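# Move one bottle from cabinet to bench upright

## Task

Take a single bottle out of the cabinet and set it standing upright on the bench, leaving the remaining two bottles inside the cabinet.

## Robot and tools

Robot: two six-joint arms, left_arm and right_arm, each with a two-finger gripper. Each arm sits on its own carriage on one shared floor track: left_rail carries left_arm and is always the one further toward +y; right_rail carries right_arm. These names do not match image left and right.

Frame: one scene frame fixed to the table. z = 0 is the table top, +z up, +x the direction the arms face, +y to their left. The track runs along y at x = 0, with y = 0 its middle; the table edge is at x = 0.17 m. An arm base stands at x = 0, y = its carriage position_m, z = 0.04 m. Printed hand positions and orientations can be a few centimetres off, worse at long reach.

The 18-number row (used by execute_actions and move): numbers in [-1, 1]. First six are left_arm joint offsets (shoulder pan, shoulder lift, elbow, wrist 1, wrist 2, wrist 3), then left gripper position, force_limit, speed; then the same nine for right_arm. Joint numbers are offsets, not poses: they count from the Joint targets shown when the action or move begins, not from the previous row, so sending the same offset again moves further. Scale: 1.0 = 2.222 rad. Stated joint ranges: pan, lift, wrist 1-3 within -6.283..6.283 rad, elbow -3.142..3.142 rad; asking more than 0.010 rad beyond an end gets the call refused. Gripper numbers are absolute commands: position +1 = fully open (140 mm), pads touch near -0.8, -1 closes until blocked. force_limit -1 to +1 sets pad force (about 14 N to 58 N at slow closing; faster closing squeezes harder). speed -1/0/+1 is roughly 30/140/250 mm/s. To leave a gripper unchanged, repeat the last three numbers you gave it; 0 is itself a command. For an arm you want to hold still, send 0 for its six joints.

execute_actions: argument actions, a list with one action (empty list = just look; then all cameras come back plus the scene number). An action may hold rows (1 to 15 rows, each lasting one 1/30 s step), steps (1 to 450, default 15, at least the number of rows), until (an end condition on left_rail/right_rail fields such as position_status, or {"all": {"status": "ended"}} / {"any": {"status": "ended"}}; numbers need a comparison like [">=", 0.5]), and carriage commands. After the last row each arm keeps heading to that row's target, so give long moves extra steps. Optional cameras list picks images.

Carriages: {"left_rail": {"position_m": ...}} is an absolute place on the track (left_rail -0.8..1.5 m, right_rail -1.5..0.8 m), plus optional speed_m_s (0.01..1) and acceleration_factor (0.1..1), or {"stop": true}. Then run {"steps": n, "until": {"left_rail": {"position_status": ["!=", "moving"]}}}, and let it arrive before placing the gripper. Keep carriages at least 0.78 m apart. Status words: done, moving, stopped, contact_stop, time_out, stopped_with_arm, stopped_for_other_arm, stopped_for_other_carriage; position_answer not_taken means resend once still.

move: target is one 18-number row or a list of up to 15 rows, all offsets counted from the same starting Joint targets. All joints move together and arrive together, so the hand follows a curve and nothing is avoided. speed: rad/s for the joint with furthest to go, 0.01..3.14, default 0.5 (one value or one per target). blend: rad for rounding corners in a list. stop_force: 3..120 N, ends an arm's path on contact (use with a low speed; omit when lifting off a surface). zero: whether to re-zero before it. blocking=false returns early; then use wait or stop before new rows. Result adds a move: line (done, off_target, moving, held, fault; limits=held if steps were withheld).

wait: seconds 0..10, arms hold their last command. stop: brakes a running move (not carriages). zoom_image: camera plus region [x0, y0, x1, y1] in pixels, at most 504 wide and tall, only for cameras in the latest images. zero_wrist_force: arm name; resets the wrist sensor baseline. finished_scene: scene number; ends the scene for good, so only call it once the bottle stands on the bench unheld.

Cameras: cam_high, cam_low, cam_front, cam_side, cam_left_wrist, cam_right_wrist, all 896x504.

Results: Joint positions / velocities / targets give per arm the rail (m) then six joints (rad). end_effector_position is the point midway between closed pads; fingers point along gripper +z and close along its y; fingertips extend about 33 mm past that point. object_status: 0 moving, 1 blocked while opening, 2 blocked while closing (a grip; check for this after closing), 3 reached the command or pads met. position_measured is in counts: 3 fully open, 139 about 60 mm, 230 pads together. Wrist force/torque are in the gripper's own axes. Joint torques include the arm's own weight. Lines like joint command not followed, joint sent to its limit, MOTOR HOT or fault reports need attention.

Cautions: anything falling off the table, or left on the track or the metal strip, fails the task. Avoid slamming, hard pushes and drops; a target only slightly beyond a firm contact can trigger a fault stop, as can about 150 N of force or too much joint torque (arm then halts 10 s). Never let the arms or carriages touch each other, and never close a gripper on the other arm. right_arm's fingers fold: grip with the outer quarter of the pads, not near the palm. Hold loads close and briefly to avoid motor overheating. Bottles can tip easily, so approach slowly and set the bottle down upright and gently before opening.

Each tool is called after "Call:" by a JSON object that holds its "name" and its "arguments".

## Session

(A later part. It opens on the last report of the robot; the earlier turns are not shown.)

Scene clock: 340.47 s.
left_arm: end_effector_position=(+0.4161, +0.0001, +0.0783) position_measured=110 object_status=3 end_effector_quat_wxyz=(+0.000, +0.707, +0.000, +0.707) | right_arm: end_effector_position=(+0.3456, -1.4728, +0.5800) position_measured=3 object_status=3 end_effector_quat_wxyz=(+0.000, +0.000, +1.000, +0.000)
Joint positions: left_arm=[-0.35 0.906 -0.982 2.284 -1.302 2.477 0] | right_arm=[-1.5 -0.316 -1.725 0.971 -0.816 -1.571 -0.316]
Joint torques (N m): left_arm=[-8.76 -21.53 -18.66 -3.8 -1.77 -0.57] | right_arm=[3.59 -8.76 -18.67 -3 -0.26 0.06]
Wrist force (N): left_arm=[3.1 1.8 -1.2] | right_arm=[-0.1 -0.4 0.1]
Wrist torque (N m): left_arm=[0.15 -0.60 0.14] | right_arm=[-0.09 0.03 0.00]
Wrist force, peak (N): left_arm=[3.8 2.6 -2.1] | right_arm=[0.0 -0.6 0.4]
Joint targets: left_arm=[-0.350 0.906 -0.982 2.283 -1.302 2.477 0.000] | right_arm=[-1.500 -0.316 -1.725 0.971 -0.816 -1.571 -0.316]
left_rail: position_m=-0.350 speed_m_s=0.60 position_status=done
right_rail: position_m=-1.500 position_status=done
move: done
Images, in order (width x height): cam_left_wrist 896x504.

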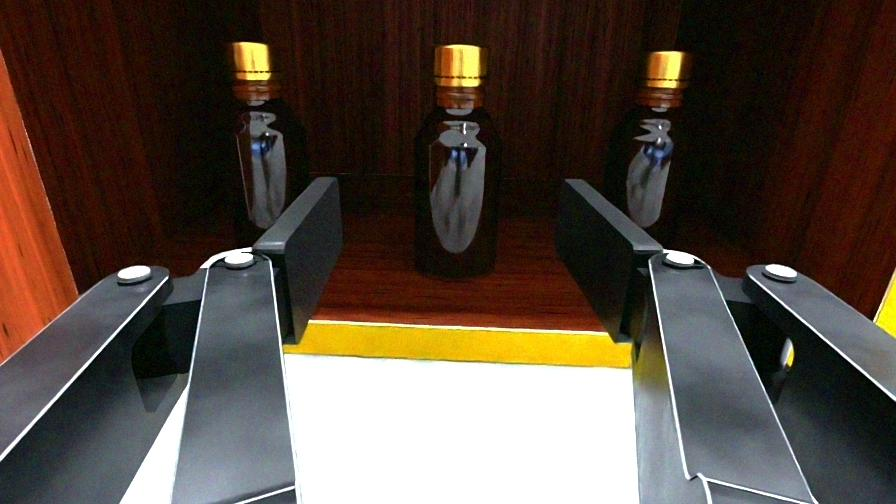

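Call:
{"name": "move", "arguments": {"target": [[-0.0500,0.0074,-0.0232,0.0158,-0.0500,0,0.15,-0.5,0,0,0,0,0,0,0,1,1,1],[-0.0921,0.0178,-0.0541,0.0363,-0.0921,0,0.15,-0.5,0,0,0,0,0,0,0,1,1,1]], "speed": 0.2, "blend": 0.04, "stop_force": 8, "cameras": ["cam_left_wrist","cam_side"]}}

Scene clock: 347.40 s.
left_arm: end_effector_position=(+0.5187, -0.0002, +0.0782) position_measured=110 object_status=3 end_effector_quat_wxyz=(+0.000, +0.707, +0.000, +0.707) | right_arm: end_effector_position=(+0.3456, -1.4728, +0.5800) position_measured=3 object_status=3 end_effector_quat_wxyz=(+0.000, +0.000, +1.000, +0.000)
Joint positions: left_arm=[-0.35 0.701 -0.942 2.163 -1.222 2.272 0] | right_arm=[-1.5 -0.316 -1.725 0.971 -0.816 -1.571 -0.316]
Joint torques (N m): left_arm=[-9.17 -25.83 -20.75 -0.15 -1.78 -0.48] | right_arm=[5.06 -7.77 -19.37 -3.01 -0.24 -0.26]
Wrist force (N): left_arm=[3.0 2.1 -1.6] | right_arm=[0.0 -0.2 0.3]
Wrist torque (N m): left_arm=[0.22 -0.58 0.10] | right_arm=[-0.03 -0.01 0.00]
Wrist force, peak (N): left_arm=[3.1 2.4 -1.6] | right_arm=[0.1 -0.7 0.5]
Joint targets: left_arm=[-0.350 0.701 -0.942 2.163 -1.222 2.272 0.000] | right_arm=[-1.500 -0.316 -1.725 0.971 -0.816 -1.571 -0.316]
left_rail: position_m=-0.350 speed_m_s=0.60 position_status=done
right_rail: position_m=-1.500 position_status=done
move: done
Images, in order (width x height): cam_side 896x504, cam_left_wrist 896x504.

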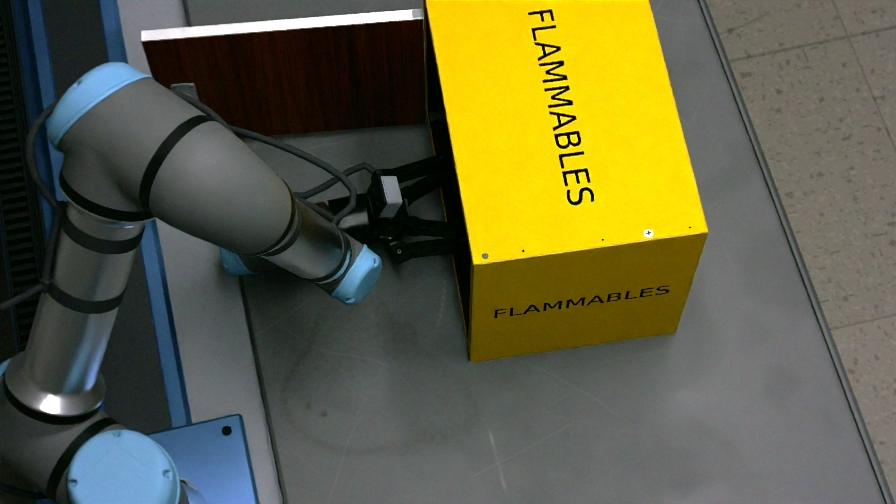

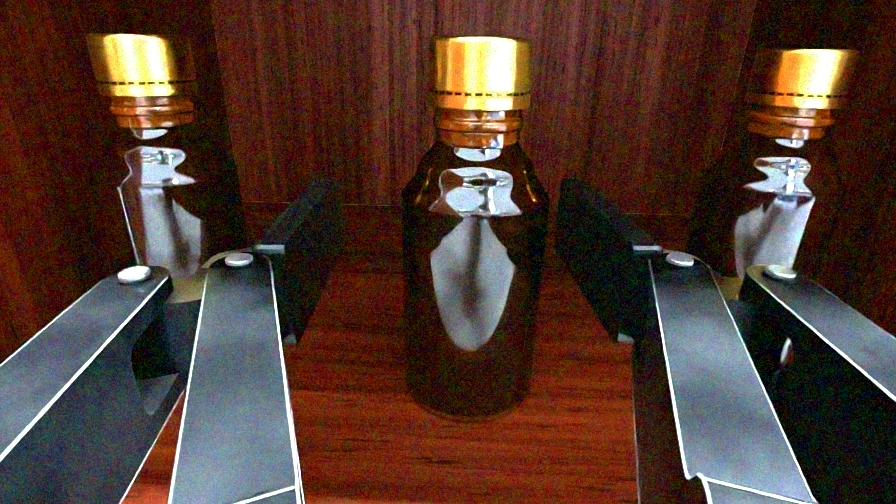

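Call:
{"name": "execute_actions", "arguments": {"actions": [{"left_rail":{"position_m":-0.359,"speed_m_s":0.1},"steps":60,"until":{"left_rail":{"position_status":["!=","moving"]}}}]}}

Call:
{"name": "move", "arguments": {"target": [-0.0117,0.0171,-0.0127,-0.0040,-0.0118,0,0.15,-0.5,0,0,0,0,0,0,0,1,1,1], "speed": 0.1, "stop_force": 8}}

Call:
{"name": "move", "arguments": {"target": [0,0,0,0,0,0,-1,-0.5,-1,0,0,0,0,0,0,1,1,1]}}

Call:
{"name": "wait", "arguments": {"seconds": 0.8, "cameras": ["cam_left_wrist"]}}

Scene clock: 356.50 s.
left_arm: end_effector_position=(+0.5187, -0.0092, +0.0782) position_measured=110 object_status=3 end_effector_quat_wxyz=(+0.000, +0.707, +0.000, +0.707) | right_arm: end_effector_position=(+0.3456, -1.4728, +0.5800) position_measured=3 object_status=3 end_effector_quat_wxyz=(+0.000, +0.000, +1.000, +0.000)
Joint positions: left_arm=[-0.359 0.701 -0.942 2.163 -1.222 2.272 0] | right_arm=[-1.5 -0.316 -1.725 0.971 -0.816 -1.571 -0.316]
Joint torques (N m): left_arm=[-3.65 -28.15 -13.57 -0.95 -0.21 -0.63] | right_arm=[4.54 -7.27 -19.4 -2.85 -0.5 -0.06]
Wrist force (N): left_arm=[2.9 2.0 -1.4] | right_arm=[0.1 -0.3 0.3]
Wrist torque (N m): left_arm=[0.19 -0.56 0.11] | right_arm=[-0.07 -0.03 0.00]
Wrist force, peak (N): left_arm=[2.9 4.1 -1.3] | right_arm=[-0.2 -0.8 0.3]
Joint targets: left_arm=[-0.359 0.701 -0.942 2.163 -1.222 2.272 0.000] | right_arm=[-1.500 -0.316 -1.725 0.971 -0.816 -1.571 -0.316]
Tool commands: left_gripper/position=+0.15 left_gripper/force_limit=-0.5 left_gripper/speed=+0.0 right_gripper/position=+1.0 right_gripper/force_limit=+1.0 right_gripper/speed=+1.0
left_rail: position_m=-0.359 speed_m_s=0.10 position_status=done
right_rail: position_m=-1.500 position_status=done

Scene clock: 358.07 s.
left_arm: end_effector_position=(+0.5349, -0.0089, +0.0670) position_measured=110 object_status=3 end_effector_quat_wxyz=(+0.000, +0.707, +0.000, +0.707) | right_arm: end_effector_position=(+0.3456, -1.4728, +0.5800) position_measured=3 object_status=3 end_effector_quat_wxyz=(+0.000, +0.000, +1.000, +0.000)
Joint positions: left_arm=[-0.359 0.675 -0.904 2.135 -1.23 2.246 0] | right_arm=[-1.5 -0.316 -1.725 0.971 -0.816 -1.571 -0.316]
Joint torques (N m): left_arm=[-8.51 -26.54 -20.62 -4.09 -1.9 -0.63] | right_arm=[4.47 -7.38 -18.2 -2.96 -0.25 -0.37]
Wrist force (N): left_arm=[3.2 1.8 -1.8] | right_arm=[0.2 -0.2 0.2]
Wrist torque (N m): left_arm=[0.17 -0.64 0.11] | right_arm=[-0.05 -0.03 0.00]
Wrist force, peak (N): left_arm=[3.6 2.4 -1.7] | right_arm=[0.0 -0.8 0.3]
Joint targets: left_arm=[-0.359 0.675 -0.904 2.135 -1.230 2.246 0.000] | right_arm=[-1.500 -0.316 -1.725 0.971 -0.816 -1.571 -0.316]
left_rail: position_m=-0.359 speed_m_s=0.10 position_status=done
right_rail: position_m=-1.500 position_status=done
move: done

Scene clock: 359.40 s.
left_arm: end_effector_position=(+0.5349, -0.0089, +0.0670) position_measured=161 object_status=2 end_effector_quat_wxyz=(+0.000, +0.707, +0.000, +0.707) | right_arm: end_effector_position=(+0.3456, -1.4728, +0.5800) position_measured=3 object_status=3 end_effector_quat_wxyz=(+0.000, +0.000, +1.000, +0.000)
Joint positions: left_arm=[-0.359 0.675 -0.904 2.135 -1.23 2.246 0] | right_arm=[-1.5 -0.316 -1.725 0.971 -0.816 -1.571 -0.316]
Joint torques (N m): left_arm=[-8.78 -26.57 -19.76 -3.99 -0.52 -0.52] | right_arm=[5.82 -7.85 -18.48 -2.63 -0.32 -0.27]
Wrist force (N): left_arm=[3.1 1.6 -2.2] | right_arm=[0.2 -0.4 0.4]
Wrist torque (N m): left_arm=[0.22 -0.64 0.17] | right_arm=[-0.09 -0.04 0.00]
Wrist force, peak (N): left_arm=[3.1 2.1 -1.9] | right_arm=[0.1 -0.5 0.6]
Joint targets: left_arm=[-0.359 0.675 -0.904 2.135 -1.230 2.246 0.000] | right_arm=[-1.500 -0.316 -1.725 0.971 -0.816 -1.571 -0.316]
left_rail: position_m=-0.359 speed_m_s=0.10 position_status=done
right_rail: position_m=-1.500 position_status=done
move: done

Scene clock: 360.20 s.
left_arm: end_effector_position=(+0.5349, -0.0089, +0.0670) position_measured=161 object_status=2 end_effector_quat_wxyz=(+0.000, +0.707, +0.000, +0.707) | right_arm: end_effector_position=(+0.3456, -1.4728, +0.5800) position_measured=3 object_status=3 end_effector_quat_wxyz=(+0.000, +0.000, +1.000, +0.000)
Joint positions: left_arm=[-0.359 0.675 -0.904 2.135 -1.23 2.246 0] | right_arm=[-1.5 -0.316 -1.725 0.971 -0.816 -1.571 -0.316]
Joint torques (N m): left_arm=[-7.68 -27.89 -18.56 -3.51 1.17 -0.67] | right_arm=[4.46 -8.51 -17.6 -2.83 -0.37 -0.05]
Wrist force (N): left_arm=[2.7 1.2 -2.3] | right_arm=[0.5 -0.3 0.2]
Wrist torque (N m): left_arm=[0.14 -0.56 0.17] | right_arm=[-0.07 -0.11 0.00]
Wrist force, peak (N): left_arm=[3.4 1.5 -2.5] | right_arm=[0.1 -0.4 0.5]
Joint targets: left_arm=[-0.359 0.675 -0.904 2.135 -1.230 2.246 0.000] | right_arm=[-1.500 -0.316 -1.725 0.971 -0.816 -1.571 -0.316]
Tool commands: left_gripper/position=-1.0 left_gripper/force_limit=-0.5 left_gripper/speed=-1.0 right_gripper/position=+1.0 right_gripper/force_limit=+1.0 right_gripper/speed=+1.0
left_rail: position_m=-0.359 speed_m_s=0.10 position_status=done
right_rail: position_m=-1.500 position_status=done
wait: 0.80 s
Images, in order (width x height): cam_left_wrist 896x504.

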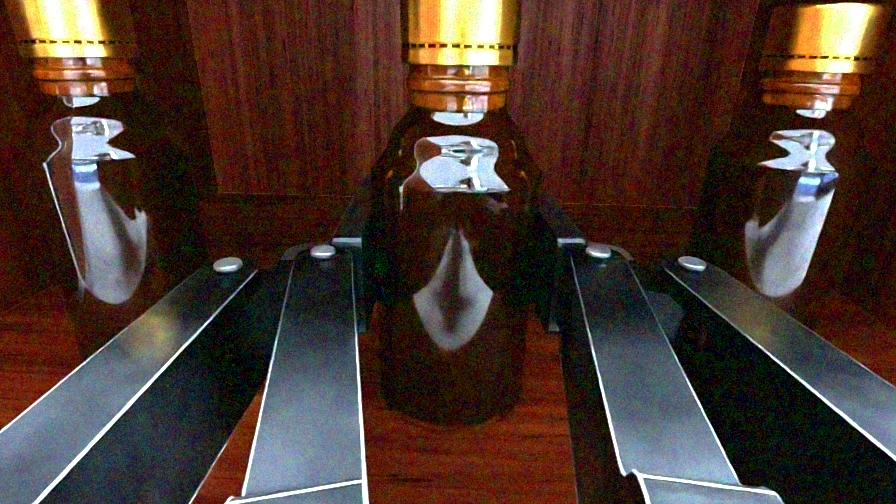

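Call:
{"name": "move", "arguments": {"target": [[0,-0.0350,0.0018,0.0327,0,0,-1,-0.5,-1,0,0,0,0,0,0,1,1,1],[0.0721,-0.0554,0.0544,0.0006,0.0720,0,-1,-0.5,-1,0,0,0,0,0,0,1,1,1],[0.1653,-0.0659,0.0834,-0.0179,0.1652,0,-1,-0.5,-1,0,0,0,0,0,0,1,1,1]], "speed": 0.25, "blend": 0.02, "cameras": ["cam_left_wrist","cam_front"]}}

Scene clock: 374.07 s.
left_arm: end_effector_position=(+0.3612, -0.0088, +0.0971) position_measured=161 object_status=2 end_effector_quat_wxyz=(+0.000, +0.707, +0.000, +0.707) | right_arm: end_effector_position=(+0.3456, -1.4728, +0.5800) position_measured=3 object_status=3 end_effector_quat_wxyz=(+0.000, +0.000, +1.000, +0.000)
Joint positions: left_arm=[-0.359 1.042 -1.051 2.32 -1.27 2.613 0] | right_arm=[-1.5 -0.316 -1.725 0.971 -0.816 -1.571 -0.316]
Joint torques (N m): left_arm=[7.81 -49.56 3.65 -3.92 1.65 -0.56] | right_arm=[5.58 -7.13 -19.16 -2.89 -0.24 -0.17]
Wrist force (N): left_arm=[0.0 1.5 -1.4] | right_arm=[0.2 -0.5 0.4]
Wrist torque (N m): left_arm=[0.14 -0.46 0.16] | right_arm=[-0.11 -0.04 -0.01]
Wrist force, peak (N): left_arm=[3.3 1.6 -2.6] | right_arm=[0.5 -0.5 0.6]
Joint targets: left_arm=[-0.359 1.043 -1.051 2.320 -1.270 2.613 0.000] | right_arm=[-1.500 -0.316 -1.725 0.971 -0.816 -1.571 -0.316]
left_rail: position_m=-0.359 speed_m_s=0.10 position_status=done
right_rail: position_m=-1.500 position_status=done
move: done
Images, in order (width x height): cam_front 896x504, cam_left_wrist 896x504.

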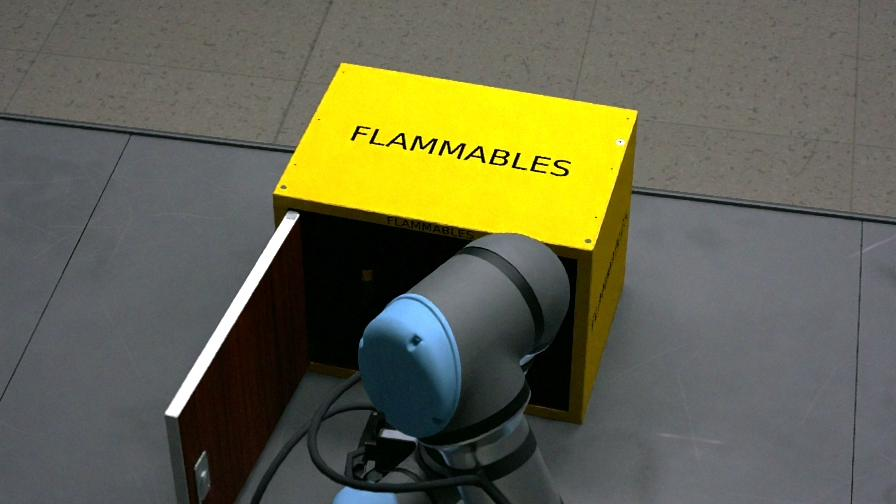

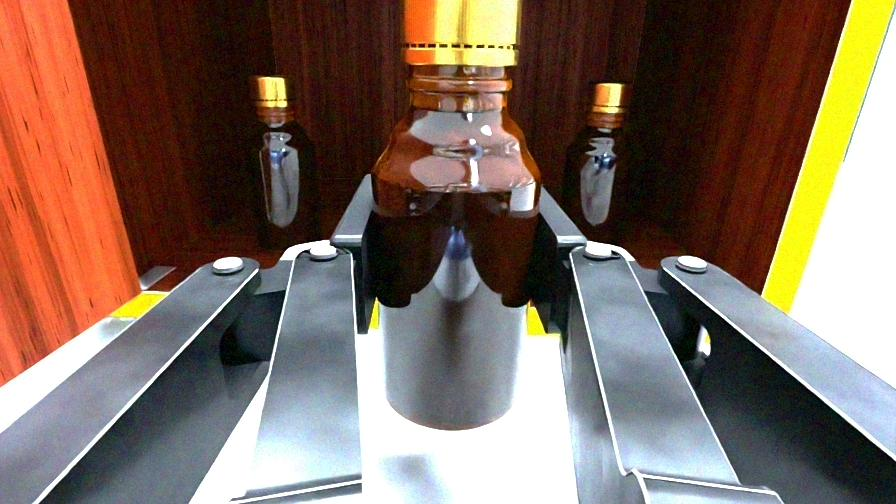

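Call:
{"name": "execute_actions", "arguments": {"actions": [{"left_rail":{"position_m":-0.7,"speed_m_s":0.4,"acceleration_factor":0.3},"steps":120,"until":{"left_rail":{"position_status":["!=","moving"]}}}]}}

Call:
{"name": "move", "arguments": {"target": [0,0.08,-0.0071,-0.0729,0,0,-1,-0.5,-1,0,0,0,0,0,0,1,1,1], "speed": 0.06, "stop_force": 4, "cameras": ["cam_left_wrist","cam_side"]}}

Scene clock: 383.00 s.
left_arm: end_effector_position=(+0.3610, -0.3498, +0.0971) position_measured=161 object_status=2 end_effector_quat_wxyz=(+0.000, +0.707, +0.000, +0.707) | right_arm: end_effector_position=(+0.3456, -1.4728, +0.5800) position_measured=3 object_status=3 end_effector_quat_wxyz=(+0.000, +0.000, +1.000, +0.000)
Joint positions: left_arm=[-0.7 1.043 -1.051 2.32 -1.27 2.613 0] | right_arm=[-1.5 -0.316 -1.725 0.971 -0.816 -1.571 -0.316]
Joint torques (N m): left_arm=[1.54 -44.98 -7.58 -0.5 -0.67 -0.61] | right_arm=[6.11 -6.71 -19.33 -2.92 -0.4 -0.17]
Wrist force (N): left_arm=[0.2 1.6 -1.4] | right_arm=[0.2 -0.3 0.2]
Wrist torque (N m): left_arm=[0.15 -0.49 0.16] | right_arm=[-0.06 -0.05 0.00]
Wrist force, peak (N): left_arm=[0.2 2.5 -1.9] | right_arm=[0.1 -0.8 0.3]
Joint targets: left_arm=[-0.700 1.043 -1.051 2.320 -1.270 2.613 0.000] | right_arm=[-1.500 -0.316 -1.725 0.971 -0.816 -1.571 -0.316]
Tool commands: left_gripper/position=-1.0 left_gripper/force_limit=-0.5 left_gripper/speed=-1.0 right_gripper/position=+1.0 right_gripper/force_limit=+1.0 right_gripper/speed=+1.0
left_rail: position_m=-0.700 speed_m_s=0.40 position_status=done
right_rail: position_m=-1.500 position_status=done

Scene clock: 386.13 s.
left_arm: end_effector_position=(+0.3616, -0.3488, +0.0609) position_measured=161 object_status=2 end_effector_quat_wxyz=(+0.000, +0.707, +0.000, +0.707) | right_arm: end_effector_position=(+0.3456, -1.4728, +0.5800) position_measured=3 object_status=3 end_effector_quat_wxyz=(+0.000, +0.000, +1.000, +0.000)
Joint positions: left_arm=[-0.7 1.043 -0.937 2.31 -1.373 2.613 0] | right_arm=[-1.5 -0.316 -1.725 0.971 -0.816 -1.571 -0.316]
Joint torques (N m): left_arm=[-3.08 -51.55 6.36 0.02 -1.05 -0.54] | right_arm=[4.98 -7.11 -20.17 -2.82 -0.43 -0.42]
Wrist force (N): left_arm=[0.1 2.0 -1.5] | right_arm=[0.1 -0.2 0.4]
Wrist torque (N m): left_arm=[0.22 -0.48 0.15] | right_arm=[-0.04 -0.02 0.00]
Wrist force, peak (N): left_arm=[-1.6 2.0 -1.6] | right_arm=[0.4 -0.5 0.5]
Joint targets: left_arm=[-0.700 1.043 -0.937 2.310 -1.373 2.613 0.000] | right_arm=[-1.500 -0.316 -1.725 0.971 -0.816 -1.571 -0.316]
left_rail: position_m=-0.700 speed_m_s=0.40 position_status=done
right_rail: position_m=-1.500 position_status=done
move: held (left_arm; a check stopped the path); limits=held; left_arm: the shoulder lift is farthest, 0.064 rad from its target
joint command not followed: on one or more control steps a check withheld the commanded joint targets of the left arm, and it was not sent them on those steps.
cause: the commanded joint targets, or the way to them, would bring a part of the arm (just beyond joint 6 (wrist 2)) too close to the robot's own body.
Images, in order (width x height): cam_side 896x504, cam_left_wrist 896x504.

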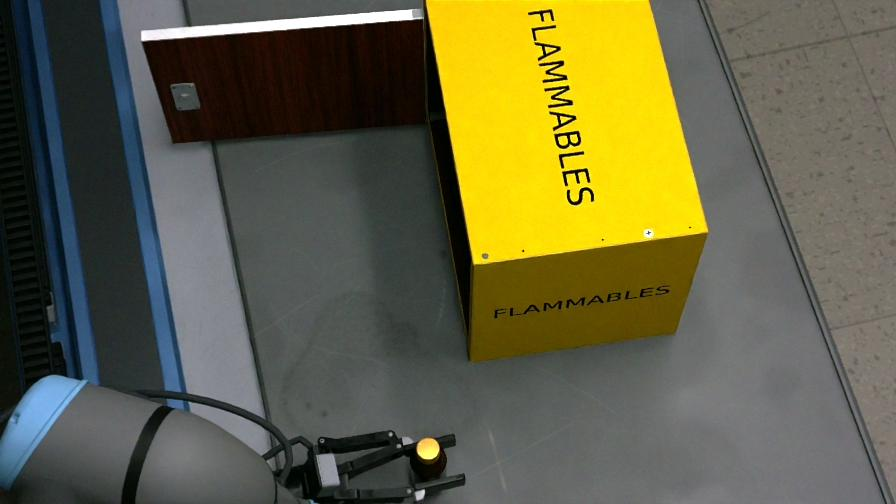

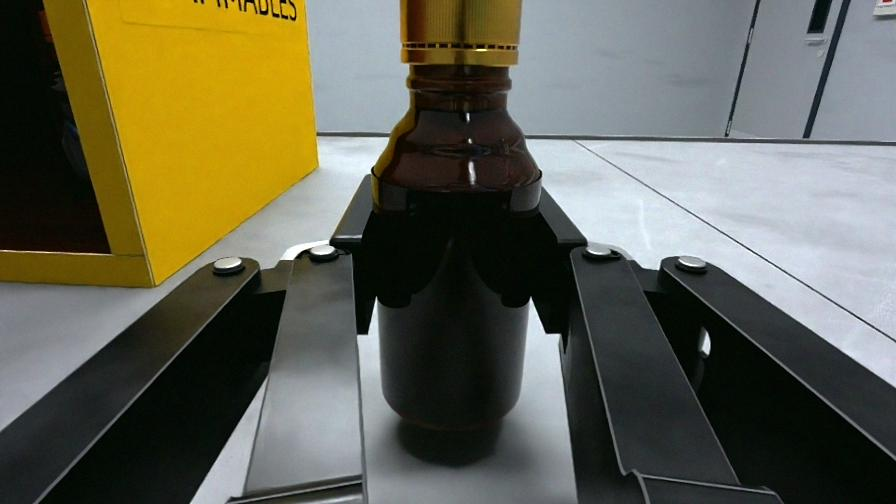

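Call:
{"name": "move", "arguments": {"target": [[0,-0.0511,0.0046,0.0464,0,0,-1,-0.5,-1,0,0,0,0,0,0,1,1,1],[-0.1656,-0.0201,-0.0770,0.0971,-0.1652,0,-1,-0.5,-1,0,0,0,0,0,0,1,1,1]], "speed": 0.35, "blend": 0.03}}

Call:
{"name": "move", "arguments": {"target": [0,0.0731,-0.0072,-0.0659,0,0,-1,-0.5,-1,0,0,0,0,0,0,1,1,1], "speed": 0.05, "stop_force": 4, "cameras": ["cam_left_wrist","cam_side"]}}

Scene clock: 397.43 s.
left_arm: end_effector_position=(+0.5351, -0.3501, +0.0972) position_measured=161 object_status=2 end_effector_quat_wxyz=(+0.000, +0.707, +0.000, +0.707) | right_arm: end_effector_position=(+0.3456, -1.4728, +0.5800) position_measured=3 object_status=3 end_effector_quat_wxyz=(+0.000, +0.000, +1.000, +0.000)
Joint positions: left_arm=[-0.7 0.675 -0.982 2.139 -1.158 2.247 0] | right_arm=[-1.5 -0.316 -1.725 0.971 -0.816 -1.571 -0.316]
Joint torques (N m): left_arm=[-8.8 -26.52 -24.05 -0.91 -1.88 -0.59] | right_arm=[6.6 -6.92 -19.33 -2.94 -0.23 -0.23]
Wrist force (N): left_arm=[0.6 2.0 -1.4] | right_arm=[-0.1 -0.3 0.1]
Wrist torque (N m): left_arm=[0.22 -0.61 0.12] | right_arm=[-0.06 0.01 0.00]
Wrist force, peak (N): left_arm=[0.6 2.2 -2.8] | right_arm=[-0.4 -0.6 0.6]
Joint targets: left_arm=[-0.700 0.675 -0.982 2.139 -1.158 2.246 0.000] | right_arm=[-1.500 -0.316 -1.725 0.971 -0.816 -1.571 -0.316]
left_rail: position_m=-0.700 speed_m_s=0.40 position_status=done
right_rail: position_m=-1.500 position_status=done
move: done

Scene clock: 401.20 s.
left_arm: end_effector_position=(+0.5359, -0.3497, +0.0491) position_measured=161 object_status=2 end_effector_quat_wxyz=(+0.000, +0.707, +0.000, +0.707) | right_arm: end_effector_position=(+0.3456, -1.4728, +0.5800) position_measured=3 object_status=3 end_effector_quat_wxyz=(+0.000, +0.000, +1.000, +0.000)
Joint positions: left_arm=[-0.7 0.675 -0.856 2.127 -1.271 2.246 0] | right_arm=[-1.5 -0.316 -1.725 0.971 -0.816 -1.571 -0.316]
Joint torques (N m): left_arm=[-5.33 -57 2.44 -1.73 -0.58 -0.53] | right_arm=[6.43 -6.52 -18.82 -2.93 -0.38 -0.11]
Wrist force (N): left_arm=[0.4 1.9 -1.5] | right_arm=[-0.1 -0.5 0.5]
Wrist torque (N m): left_arm=[0.21 -0.57 0.12] | right_arm=[-0.11 0.01 0.01]
Wrist force, peak (N): left_arm=[18.7 2.2 -2.1] | right_arm=[0.1 -0.5 0.8]
Joint targets: left_arm=[-0.700 0.675 -0.856 2.127 -1.272 2.246 0.000] | right_arm=[-1.500 -0.316 -1.725 0.971 -0.816 -1.571 -0.316]
left_rail: position_m=-0.700 speed_m_s=0.40 position_status=done
right_rail: position_m=-1.500 position_status=done
move: contact (left_arm); left_arm: the shoulder lift is farthest, 0.036 rad from its target
Images, in order (width x height): cam_side 896x504, cam_left_wrist 896x504.

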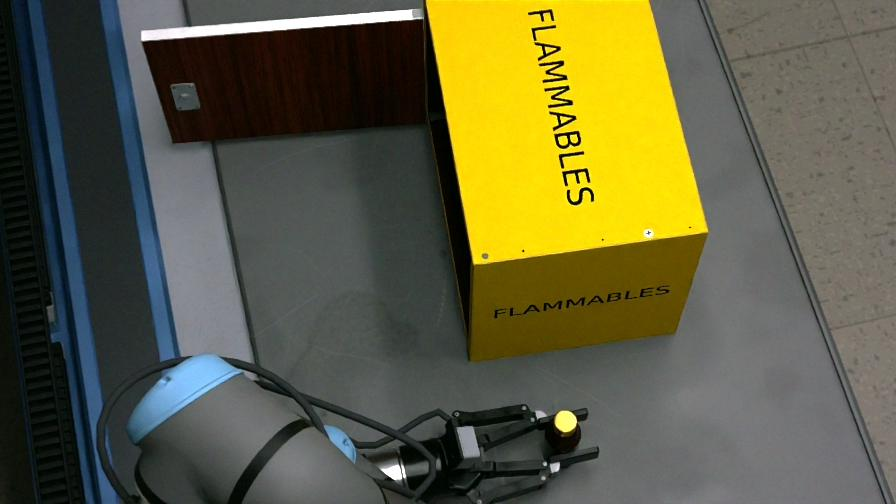

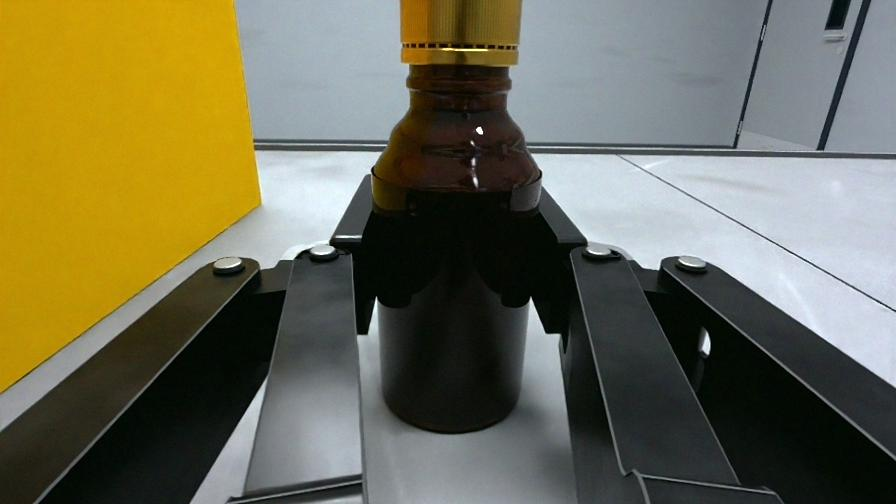

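Call:
{"name": "move", "arguments": {"target": [0,0,0,0,0,0,0.15,-0.5,-1,0,0,0,0,0,0,1,1,1]}}

Call:
{"name": "move", "arguments": {"target": [0.1039,-0.0566,0.0706,-0.0135,0.1038,0,0.15,-0.5,-1,0,0,0,0,0,0,1,1,1], "speed": 0.25, "cameras": ["cam_left_wrist","cam_front"]}}

Scene clock: 411.33 s.
left_arm: end_effector_position=(+0.5359, -0.3496, +0.0491) position_measured=110 object_status=0 end_effector_quat_wxyz=(+0.000, +0.707, +0.000, +0.707) | right_arm: end_effector_position=(+0.3456, -1.4728, +0.5800) position_measured=3 object_status=3 end_effector_quat_wxyz=(+0.000, +0.000, +1.000, +0.000)
Joint positions: left_arm=[-0.7 0.675 -0.856 2.127 -1.272 2.246 0] | right_arm=[-1.5 -0.316 -1.725 0.971 -0.816 -1.571 -0.316]
Joint torques (N m): left_arm=[5.46 -46.79 2.12 -3.18 0.85 -0.67] | right_arm=[6.42 -6.46 -18.29 -3.09 -0.33 0.1]
Wrist force (N): left_arm=[3.5 1.8 -1.5] | right_arm=[-0.1 -0.4 0.1]
Wrist torque (N m): left_arm=[0.18 -0.70 0.11] | right_arm=[-0.08 0.01 0.00]
Wrist force, peak (N): left_arm=[3.3 1.9 -1.8] | right_arm=[-0.1 -0.9 0.5]
Joint targets: left_arm=[-0.700 0.675 -0.856 2.127 -1.272 2.246 0.000] | right_arm=[-1.500 -0.316 -1.725 0.971 -0.816 -1.571 -0.316]
left_rail: position_m=-0.700 speed_m_s=0.40 position_status=done
right_rail: position_m=-1.500 position_status=done
move: done

Scene clock: 412.87 s.
left_arm: end_effector_position=(+0.4164, -0.3501, +0.0778) position_measured=110 object_status=3 end_effector_quat_wxyz=(+0.000, +0.707, +0.000, +0.707) | right_arm: end_effector_position=(+0.3456, -1.4728, +0.5800) position_measured=3 object_status=3 end_effector_quat_wxyz=(+0.000, +0.000, +1.000, +0.000)
Joint positions: left_arm=[-0.7 0.905 -0.981 2.283 -1.301 2.477 0] | right_arm=[-1.5 -0.316 -1.725 0.971 -0.816 -1.571 -0.316]
Joint torques (N m): left_arm=[7.27 -50.11 5.45 -3.7 1.65 -0.57] | right_arm=[6.34 -6.09 -18.07 -2.84 -0.34 -0.21]
Wrist force (N): left_arm=[2.6 2.0 -1.3] | right_arm=[-0.1 -0.3 0.6]
Wrist torque (N m): left_arm=[0.19 -0.49 0.14] | right_arm=[-0.06 0.02 0.00]
Wrist force, peak (N): left_arm=[3.1 2.4 -2.0] | right_arm=[0.2 -0.4 0.7]
Joint targets: left_arm=[-0.700 0.906 -0.982 2.284 -1.302 2.477 0.000] | right_arm=[-1.500 -0.316 -1.725 0.971 -0.816 -1.571 -0.316]
left_rail: position_m=-0.700 speed_m_s=0.40 position_status=done
right_rail: position_m=-1.500 position_status=done
move: done
Images, in order (width x height): cam_front 896x504, cam_left_wrist 896x504.

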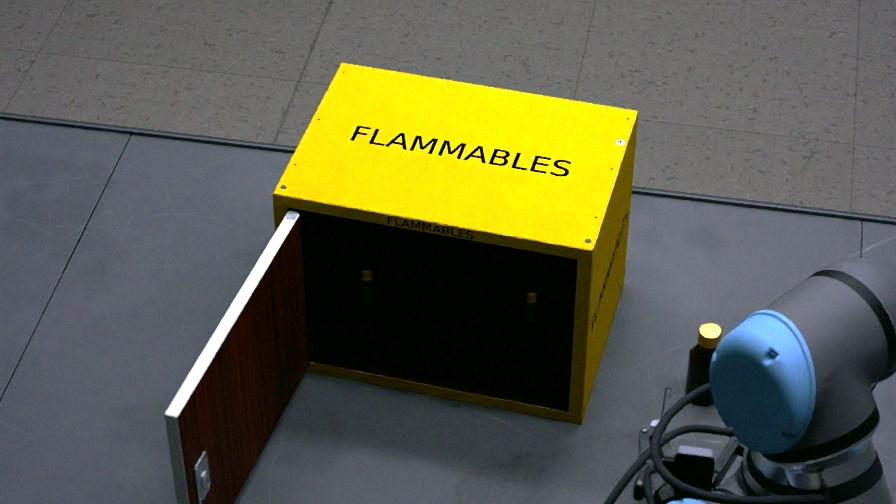

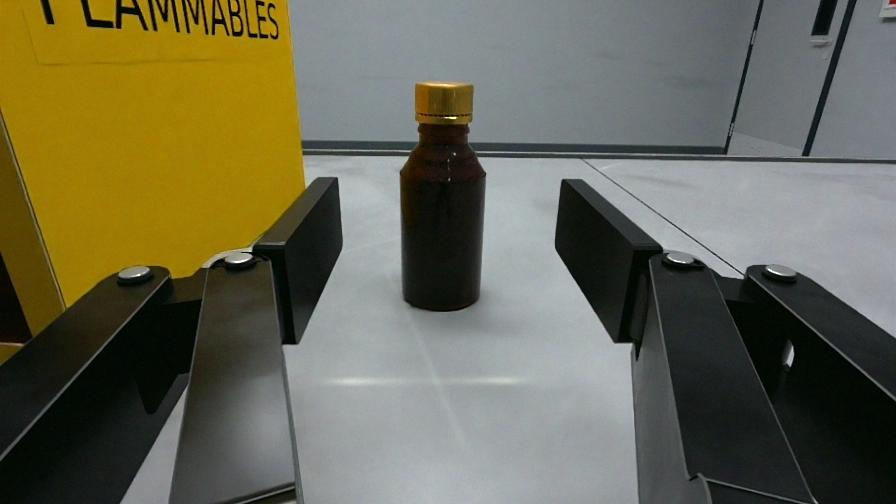

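Call:
{"name": "move", "arguments": {"target": [0.1323,-0.2408,0.0086,0.2322,0.1323,0,-1,-0.5,-0.5,0,0,0,0,0,0,1,1,1], "speed": 0.7}}

Call:
{"name": "move", "arguments": {"target": [-0.0135,0.1202,-0.4064,-0.0738,-0.9770,0,-1,-0.5,-0.5,0,0,0,0,0,0,1,1,1], "speed": 1.3}}

Call:
{"name": "move", "arguments": {"target": [-0.0160,0.1233,-0.4010,-0.0691,-0.9770,0,-1,-0.5,-0.5,0,0,0,0,0,0,1,1,1], "speed": 1.3}}

Call:
{"name": "execute_actions", "arguments": {"actions": [{"left_rail":{"position_m":-0.4,"speed_m_s":0.4},"steps":120,"until":{"left_rail":{"position_status":["!=","moving"]}}}], "cameras": ["cam_side","cam_front","cam_high"]}}

Scene clock: 464.70 s.
left_arm: end_effector_position=(+0.2958, -0.3721, +0.2495) position_measured=232 object_status=3 end_effector_quat_wxyz=(+0.000, +0.707, +0.000, +0.707) | right_arm: end_effector_position=(+0.3456, -1.4728, +0.5800) position_measured=3 object_status=3 end_effector_quat_wxyz=(+0.000, +0.000, +1.000, +0.000)
Joint positions: left_arm=[-0.7 1.199 -1.516 2.303 -0.786 2.771 0] | right_arm=[-1.5 -0.316 -1.725 0.971 -0.816 -1.571 -0.316]
Joint torques (N m): left_arm=[7.68 -35.46 -4.85 0.64 1.7 -0.66] | right_arm=[6.14 -7.02 -19.04 -3.12 -0.44 -0.07]
Wrist force (N): left_arm=[3.0 2.6 -1.0] | right_arm=[0.2 -0.5 0.4]
Wrist torque (N m): left_arm=[0.30 -0.61 0.16] | right_arm=[-0.11 -0.04 0.00]
Wrist force, peak (N): left_arm=[4.3 3.1 -1.9] | right_arm=[0.4 -0.6 0.6]
Joint targets: left_arm=[-0.700 1.200 -1.517 2.303 -0.786 2.771 0.000] | right_arm=[-1.500 -0.316 -1.725 0.971 -0.816 -1.571 -0.316]
left_rail: position_m=-0.700 speed_m_s=0.40 position_status=done
right_rail: position_m=-1.500 position_status=done
move: done

Scene clock: 467.27 s.
left_arm: end_effector_position=(-0.0795, +0.1115, +0.6035) position_measured=232 object_status=3 end_effector_quat_wxyz=(+0.599, -0.039, -0.544, -0.586) | right_arm: end_effector_position=(+0.3456, -1.4728, +0.5800) position_measured=3 object_status=3 end_effector_quat_wxyz=(+0.000, +0.000, +1.000, +0.000)
Joint positions: left_arm=[-0.7 1.17 -1.25 1.4 -0.95 0.6 0] | right_arm=[-1.5 -0.316 -1.725 0.971 -0.816 -1.571 -0.316]
Joint torques (N m): left_arm=[-9.24 -28.62 -37.39 -5.28 -0.32 -0.6] | right_arm=[5.49 -5.72 -19.44 -3.18 -0.29 -0.31]
Wrist force (N): left_arm=[2.2 3.8 -0.9] | right_arm=[-0.1 -0.2 0.5]
Wrist torque (N m): left_arm=[0.68 -0.27 0.02] | right_arm=[-0.03 0.02 0.00]
Wrist force, peak (N): left_arm=[2.3 4.2 -1.8] | right_arm=[0.1 -0.6 0.6]
Joint targets: left_arm=[-0.700 1.170 -1.249 1.400 -0.950 0.600 0.000] | right_arm=[-1.500 -0.316 -1.725 0.971 -0.816 -1.571 -0.316]
left_rail: position_m=-0.700 speed_m_s=0.40 position_status=done
right_rail: position_m=-1.500 position_status=done
move: done

Scene clock: 469.83 s.
left_arm: end_effector_position=(+0.1701, -0.0202, +0.4196) position_measured=232 object_status=3 end_effector_quat_wxyz=(-0.001, -0.537, +0.843, +0.000) | right_arm: end_effector_position=(+0.3456, -1.4728, +0.5800) position_measured=3 object_status=3 end_effector_quat_wxyz=(+0.000, +0.000, +1.000, +0.000)
Joint positions: left_arm=[-0.7 1.134 -0.976 0.509 -1.103 -1.571 0] | right_arm=[-1.5 -0.316 -1.725 0.971 -0.816 -1.571 -0.316]
Joint torques (N m): left_arm=[-8.57 -38.42 -35.19 -5.13 -1.98 -0.7] | right_arm=[6.21 -5.81 -19.69 -3.01 -0.32 0]
Wrist force (N): left_arm=[0.5 0.5 -0.2] | right_arm=[0.2 -0.3 0.4]
Wrist torque (N m): left_arm=[0.05 -0.09 -0.13] | right_arm=[-0.07 -0.05 0.00]
Wrist force, peak (N): left_arm=[2.7 4.7 0.7] | right_arm=[0.0 -0.6 0.8]
Joint targets: left_arm=[-0.700 1.134 -0.976 0.509 -1.103 -1.571 0.000] | right_arm=[-1.500 -0.316 -1.725 0.971 -0.816 -1.571 -0.316]
left_rail: position_m=-0.700 speed_m_s=0.40 position_status=done
right_rail: position_m=-1.500 position_status=done
move: done

Scene clock: 471.70 s.
left_arm: end_effector_position=(+0.1702, +0.2798, +0.4196) position_measured=232 object_status=3 end_effector_quat_wxyz=(+0.000, -0.537, +0.843, +0.000) | right_arm: end_effector_position=(+0.3456, -1.4728, +0.5800) position_measured=3 object_status=3 end_effector_quat_wxyz=(+0.000, +0.000, +1.000, +0.000)
Joint positions: left_arm=[-0.4 1.134 -0.975 0.509 -1.103 -1.571 0] | right_arm=[-1.5 -0.316 -1.725 0.971 -0.816 -1.571 -0.316]
Joint torques (N m): left_arm=[-6.66 -54.23 -30.18 -3.79 0.38 -0.67] | right_arm=[7.01 -6.1 -20.07 -3.14 -0.12 -0.15]
Wrist force (N): left_arm=[0.8 0.4 -0.3] | right_arm=[0.1 -0.5 0.4]
Wrist torque (N m): left_arm=[0.03 -0.14 -0.12] | right_arm=[-0.11 -0.02 0.00]
Wrist force, peak (N): left_arm=[1.7 0.1 -0.1] | right_arm=[-0.1 -0.7 0.5]
Joint targets: left_arm=[-0.400 1.134 -0.976 0.509 -1.103 -1.571 0.000] | right_arm=[-1.500 -0.316 -1.725 0.971 -0.816 -1.571 -0.316]
Tool commands: left_gripper/position=-1.0 left_gripper/force_limit=-0.5 left_gripper/speed=-0.5 right_gripper/position=+1.0 right_gripper/force_limit=+1.0 right_gripper/speed=+1.0
left_rail: position_m=-0.400 speed_m_s=0.40 position_status=done
right_rail: position_m=-1.500 position_status=done
Images, in order (width x height): cam_high 896x504, cam_front 896x504, cam_side 896x504.

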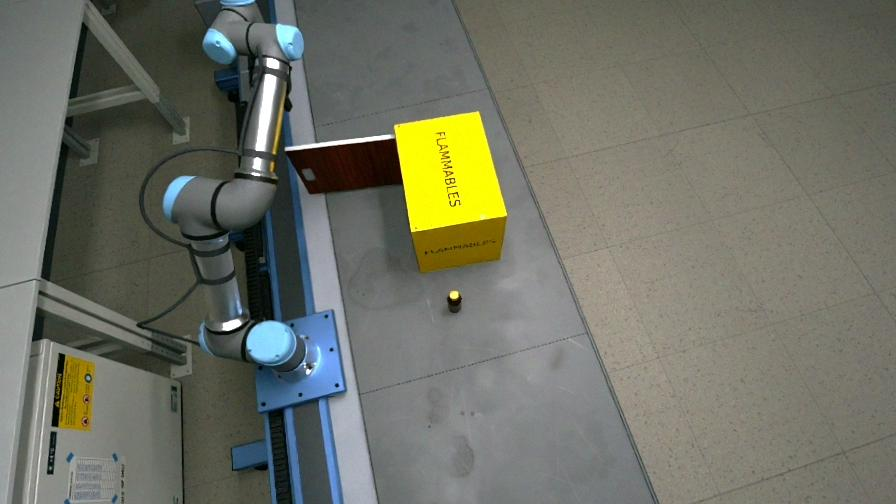

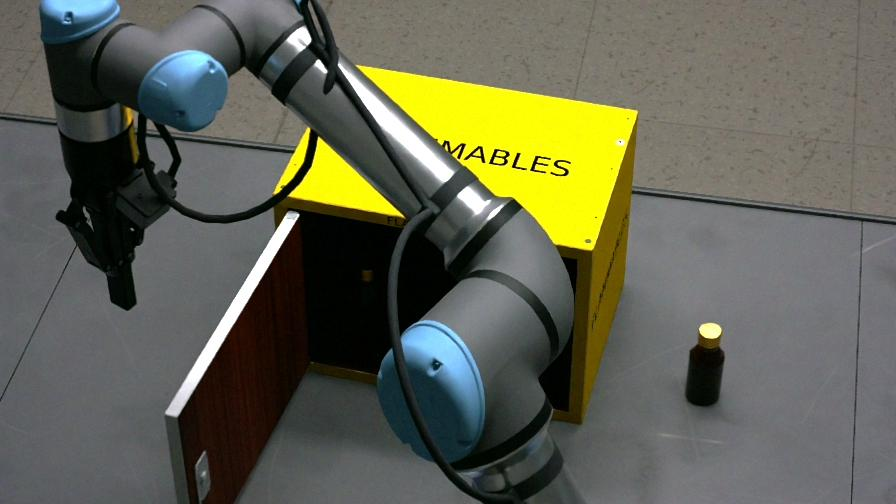

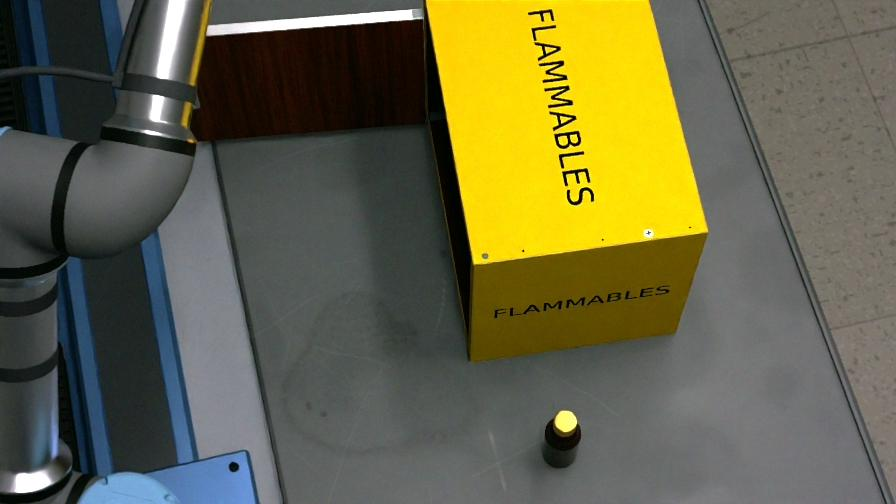

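Call:
{"name": "move", "arguments": {"target": [0,-0.0517,0.2601,-0.2084,0,0,-1,-0.5,-0.5,0,0,0,0,0,0,1,1,1], "speed": 0.4, "stop_force": 15}}

Call:
{"name": "move", "arguments": {"target": [[-0.0503,-0.1046,0.1448,-0.0402,0,0,-1,-0.5,-0.5,0,0,0,0,0,0,1,1,1],[-0.1213,-0.2142,0.2693,-0.0551,0,0,-1,-0.5,-0.5,0,0,0,0,0,0,1,1,1],[-0.2571,-0.2657,0.3180,-0.0523,0,0,-1,-0.5,-0.5,0,0,0,0,0,0,1,1,1]], "speed": 0.3, "blend": 0.05, "stop_force": 40, "cameras": ["cam_side","cam_front","cam_left_wrist","cam_high"]}}

Scene clock: 482.57 s.
left_arm: end_effector_position=(+0.1702, +0.2798, +0.2696) position_measured=232 object_status=3 end_effector_quat_wxyz=(+0.000, -0.537, +0.843, +0.000) | right_arm: end_effector_position=(+0.3456, -1.4728, +0.5800) position_measured=3 object_status=3 end_effector_quat_wxyz=(+0.000, +0.000, +1.000, +0.000)
Joint positions: left_arm=[-0.4 1.134 -1.09 1.087 -1.566 -1.571 0] | right_arm=[-1.5 -0.316 -1.725 0.971 -0.816 -1.571 -0.316]
Joint torques (N m): left_arm=[-0.59 -65.34 -13.54 -5.07 1.05 -0.65] | right_arm=[5.18 -5.56 -20.19 -3.38 -0.39 -0.26]
Wrist force (N): left_arm=[0.4 0.0 -0.2] | right_arm=[0.1 -0.3 0.3]
Wrist torque (N m): left_arm=[-0.04 -0.05 -0.13] | right_arm=[-0.06 -0.02 0.00]
Wrist force, peak (N): left_arm=[0.7 0.3 -1.1] | right_arm=[0.0 -0.7 0.6]
Joint targets: left_arm=[-0.400 1.134 -1.090 1.087 -1.566 -1.571 0.000] | right_arm=[-1.500 -0.316 -1.725 0.971 -0.816 -1.571 -0.316]
left_rail: position_m=-0.400 speed_m_s=0.40 position_status=done
right_rail: position_m=-1.500 position_status=done
move: done

Scene clock: 486.80 s.
left_arm: end_effector_position=(+0.3031, -0.0512, +0.2697) position_measured=232 object_status=3 end_effector_quat_wxyz=(+0.000, -0.278, +0.961, +0.000) | right_arm: end_effector_position=(+0.3456, -1.4728, +0.5800) position_measured=3 object_status=3 end_effector_quat_wxyz=(+0.000, +0.000, +1.000, +0.000)
Joint positions: left_arm=[-0.4 0.563 -1.681 1.793 -1.682 -1.571 0] | right_arm=[-1.5 -0.316 -1.725 0.971 -0.816 -1.571 -0.316]
Joint torques (N m): left_arm=[-9.85 -36.14 -14.36 -1.05 0.05 -0.73] | right_arm=[8 -5.34 -20.05 -2.93 -0.23 -0.33]
Wrist force (N): left_arm=[0.3 3.0 -0.2] | right_arm=[0.1 -0.4 0.5]
Wrist torque (N m): left_arm=[0.04 -0.08 -0.16] | right_arm=[-0.10 -0.02 0.00]
Wrist force, peak (N): left_arm=[-3.7 3.1 0.0] | right_arm=[0.0 -0.6 0.8]
Joint targets: left_arm=[-0.400 0.563 -1.681 1.793 -1.682 -1.571 0.000] | right_arm=[-1.500 -0.316 -1.725 0.971 -0.816 -1.571 -0.316]
left_rail: position_m=-0.400 speed_m_s=0.40 position_status=done
right_rail: position_m=-1.500 position_status=done
move: done
Images, in order (width x height): cam_high 896x504, cam_front 896x504, cam_side 896x504, cam_left_wrist 896x504.

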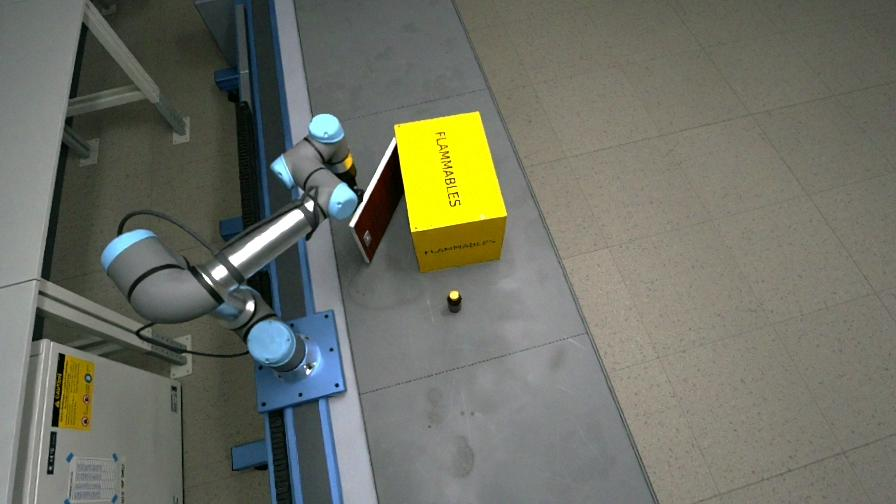

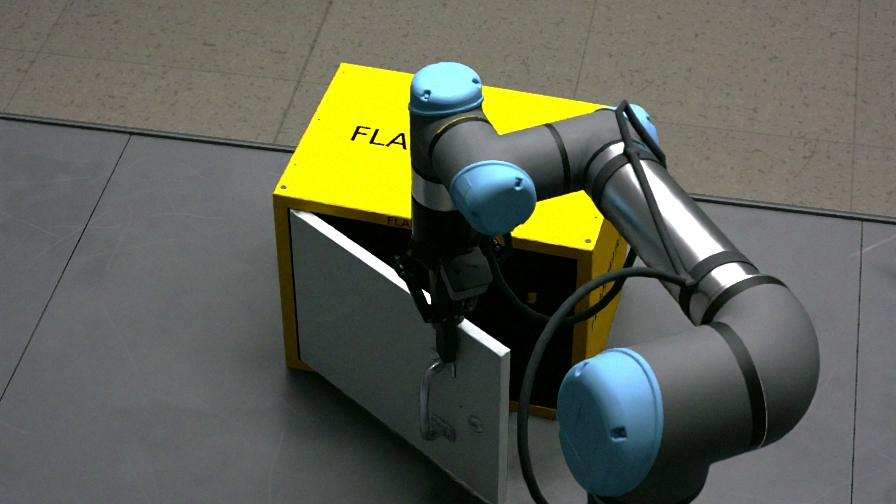

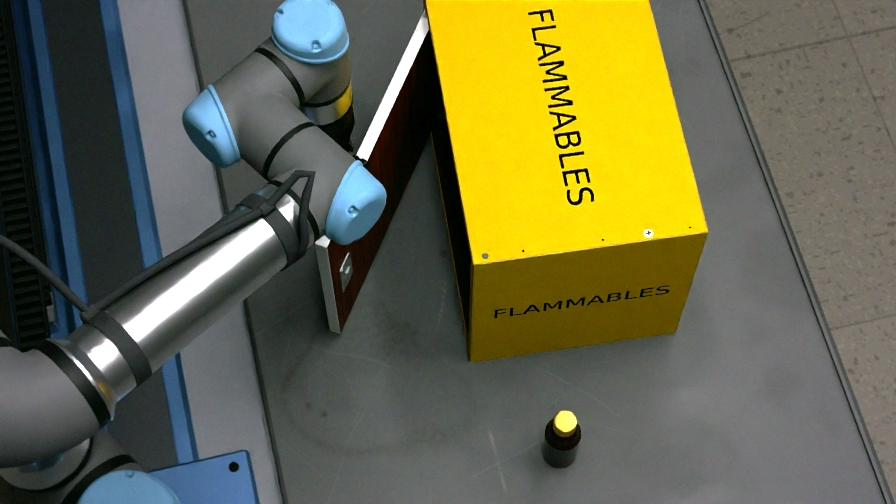

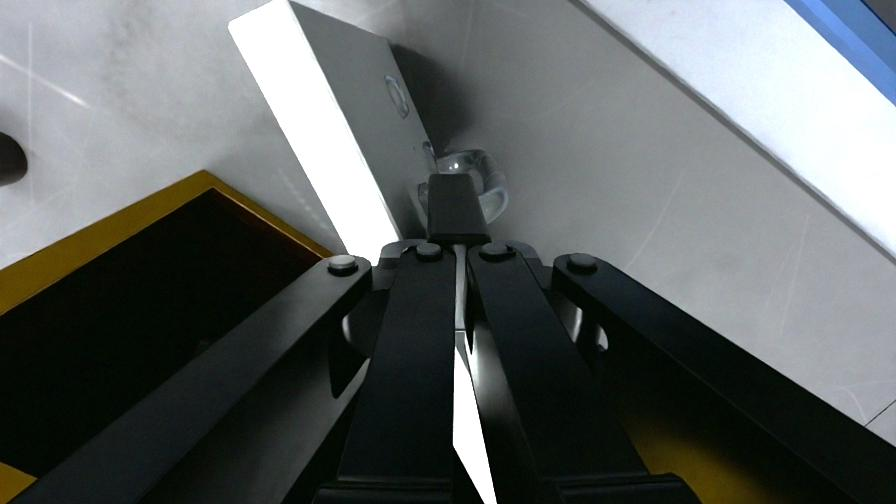

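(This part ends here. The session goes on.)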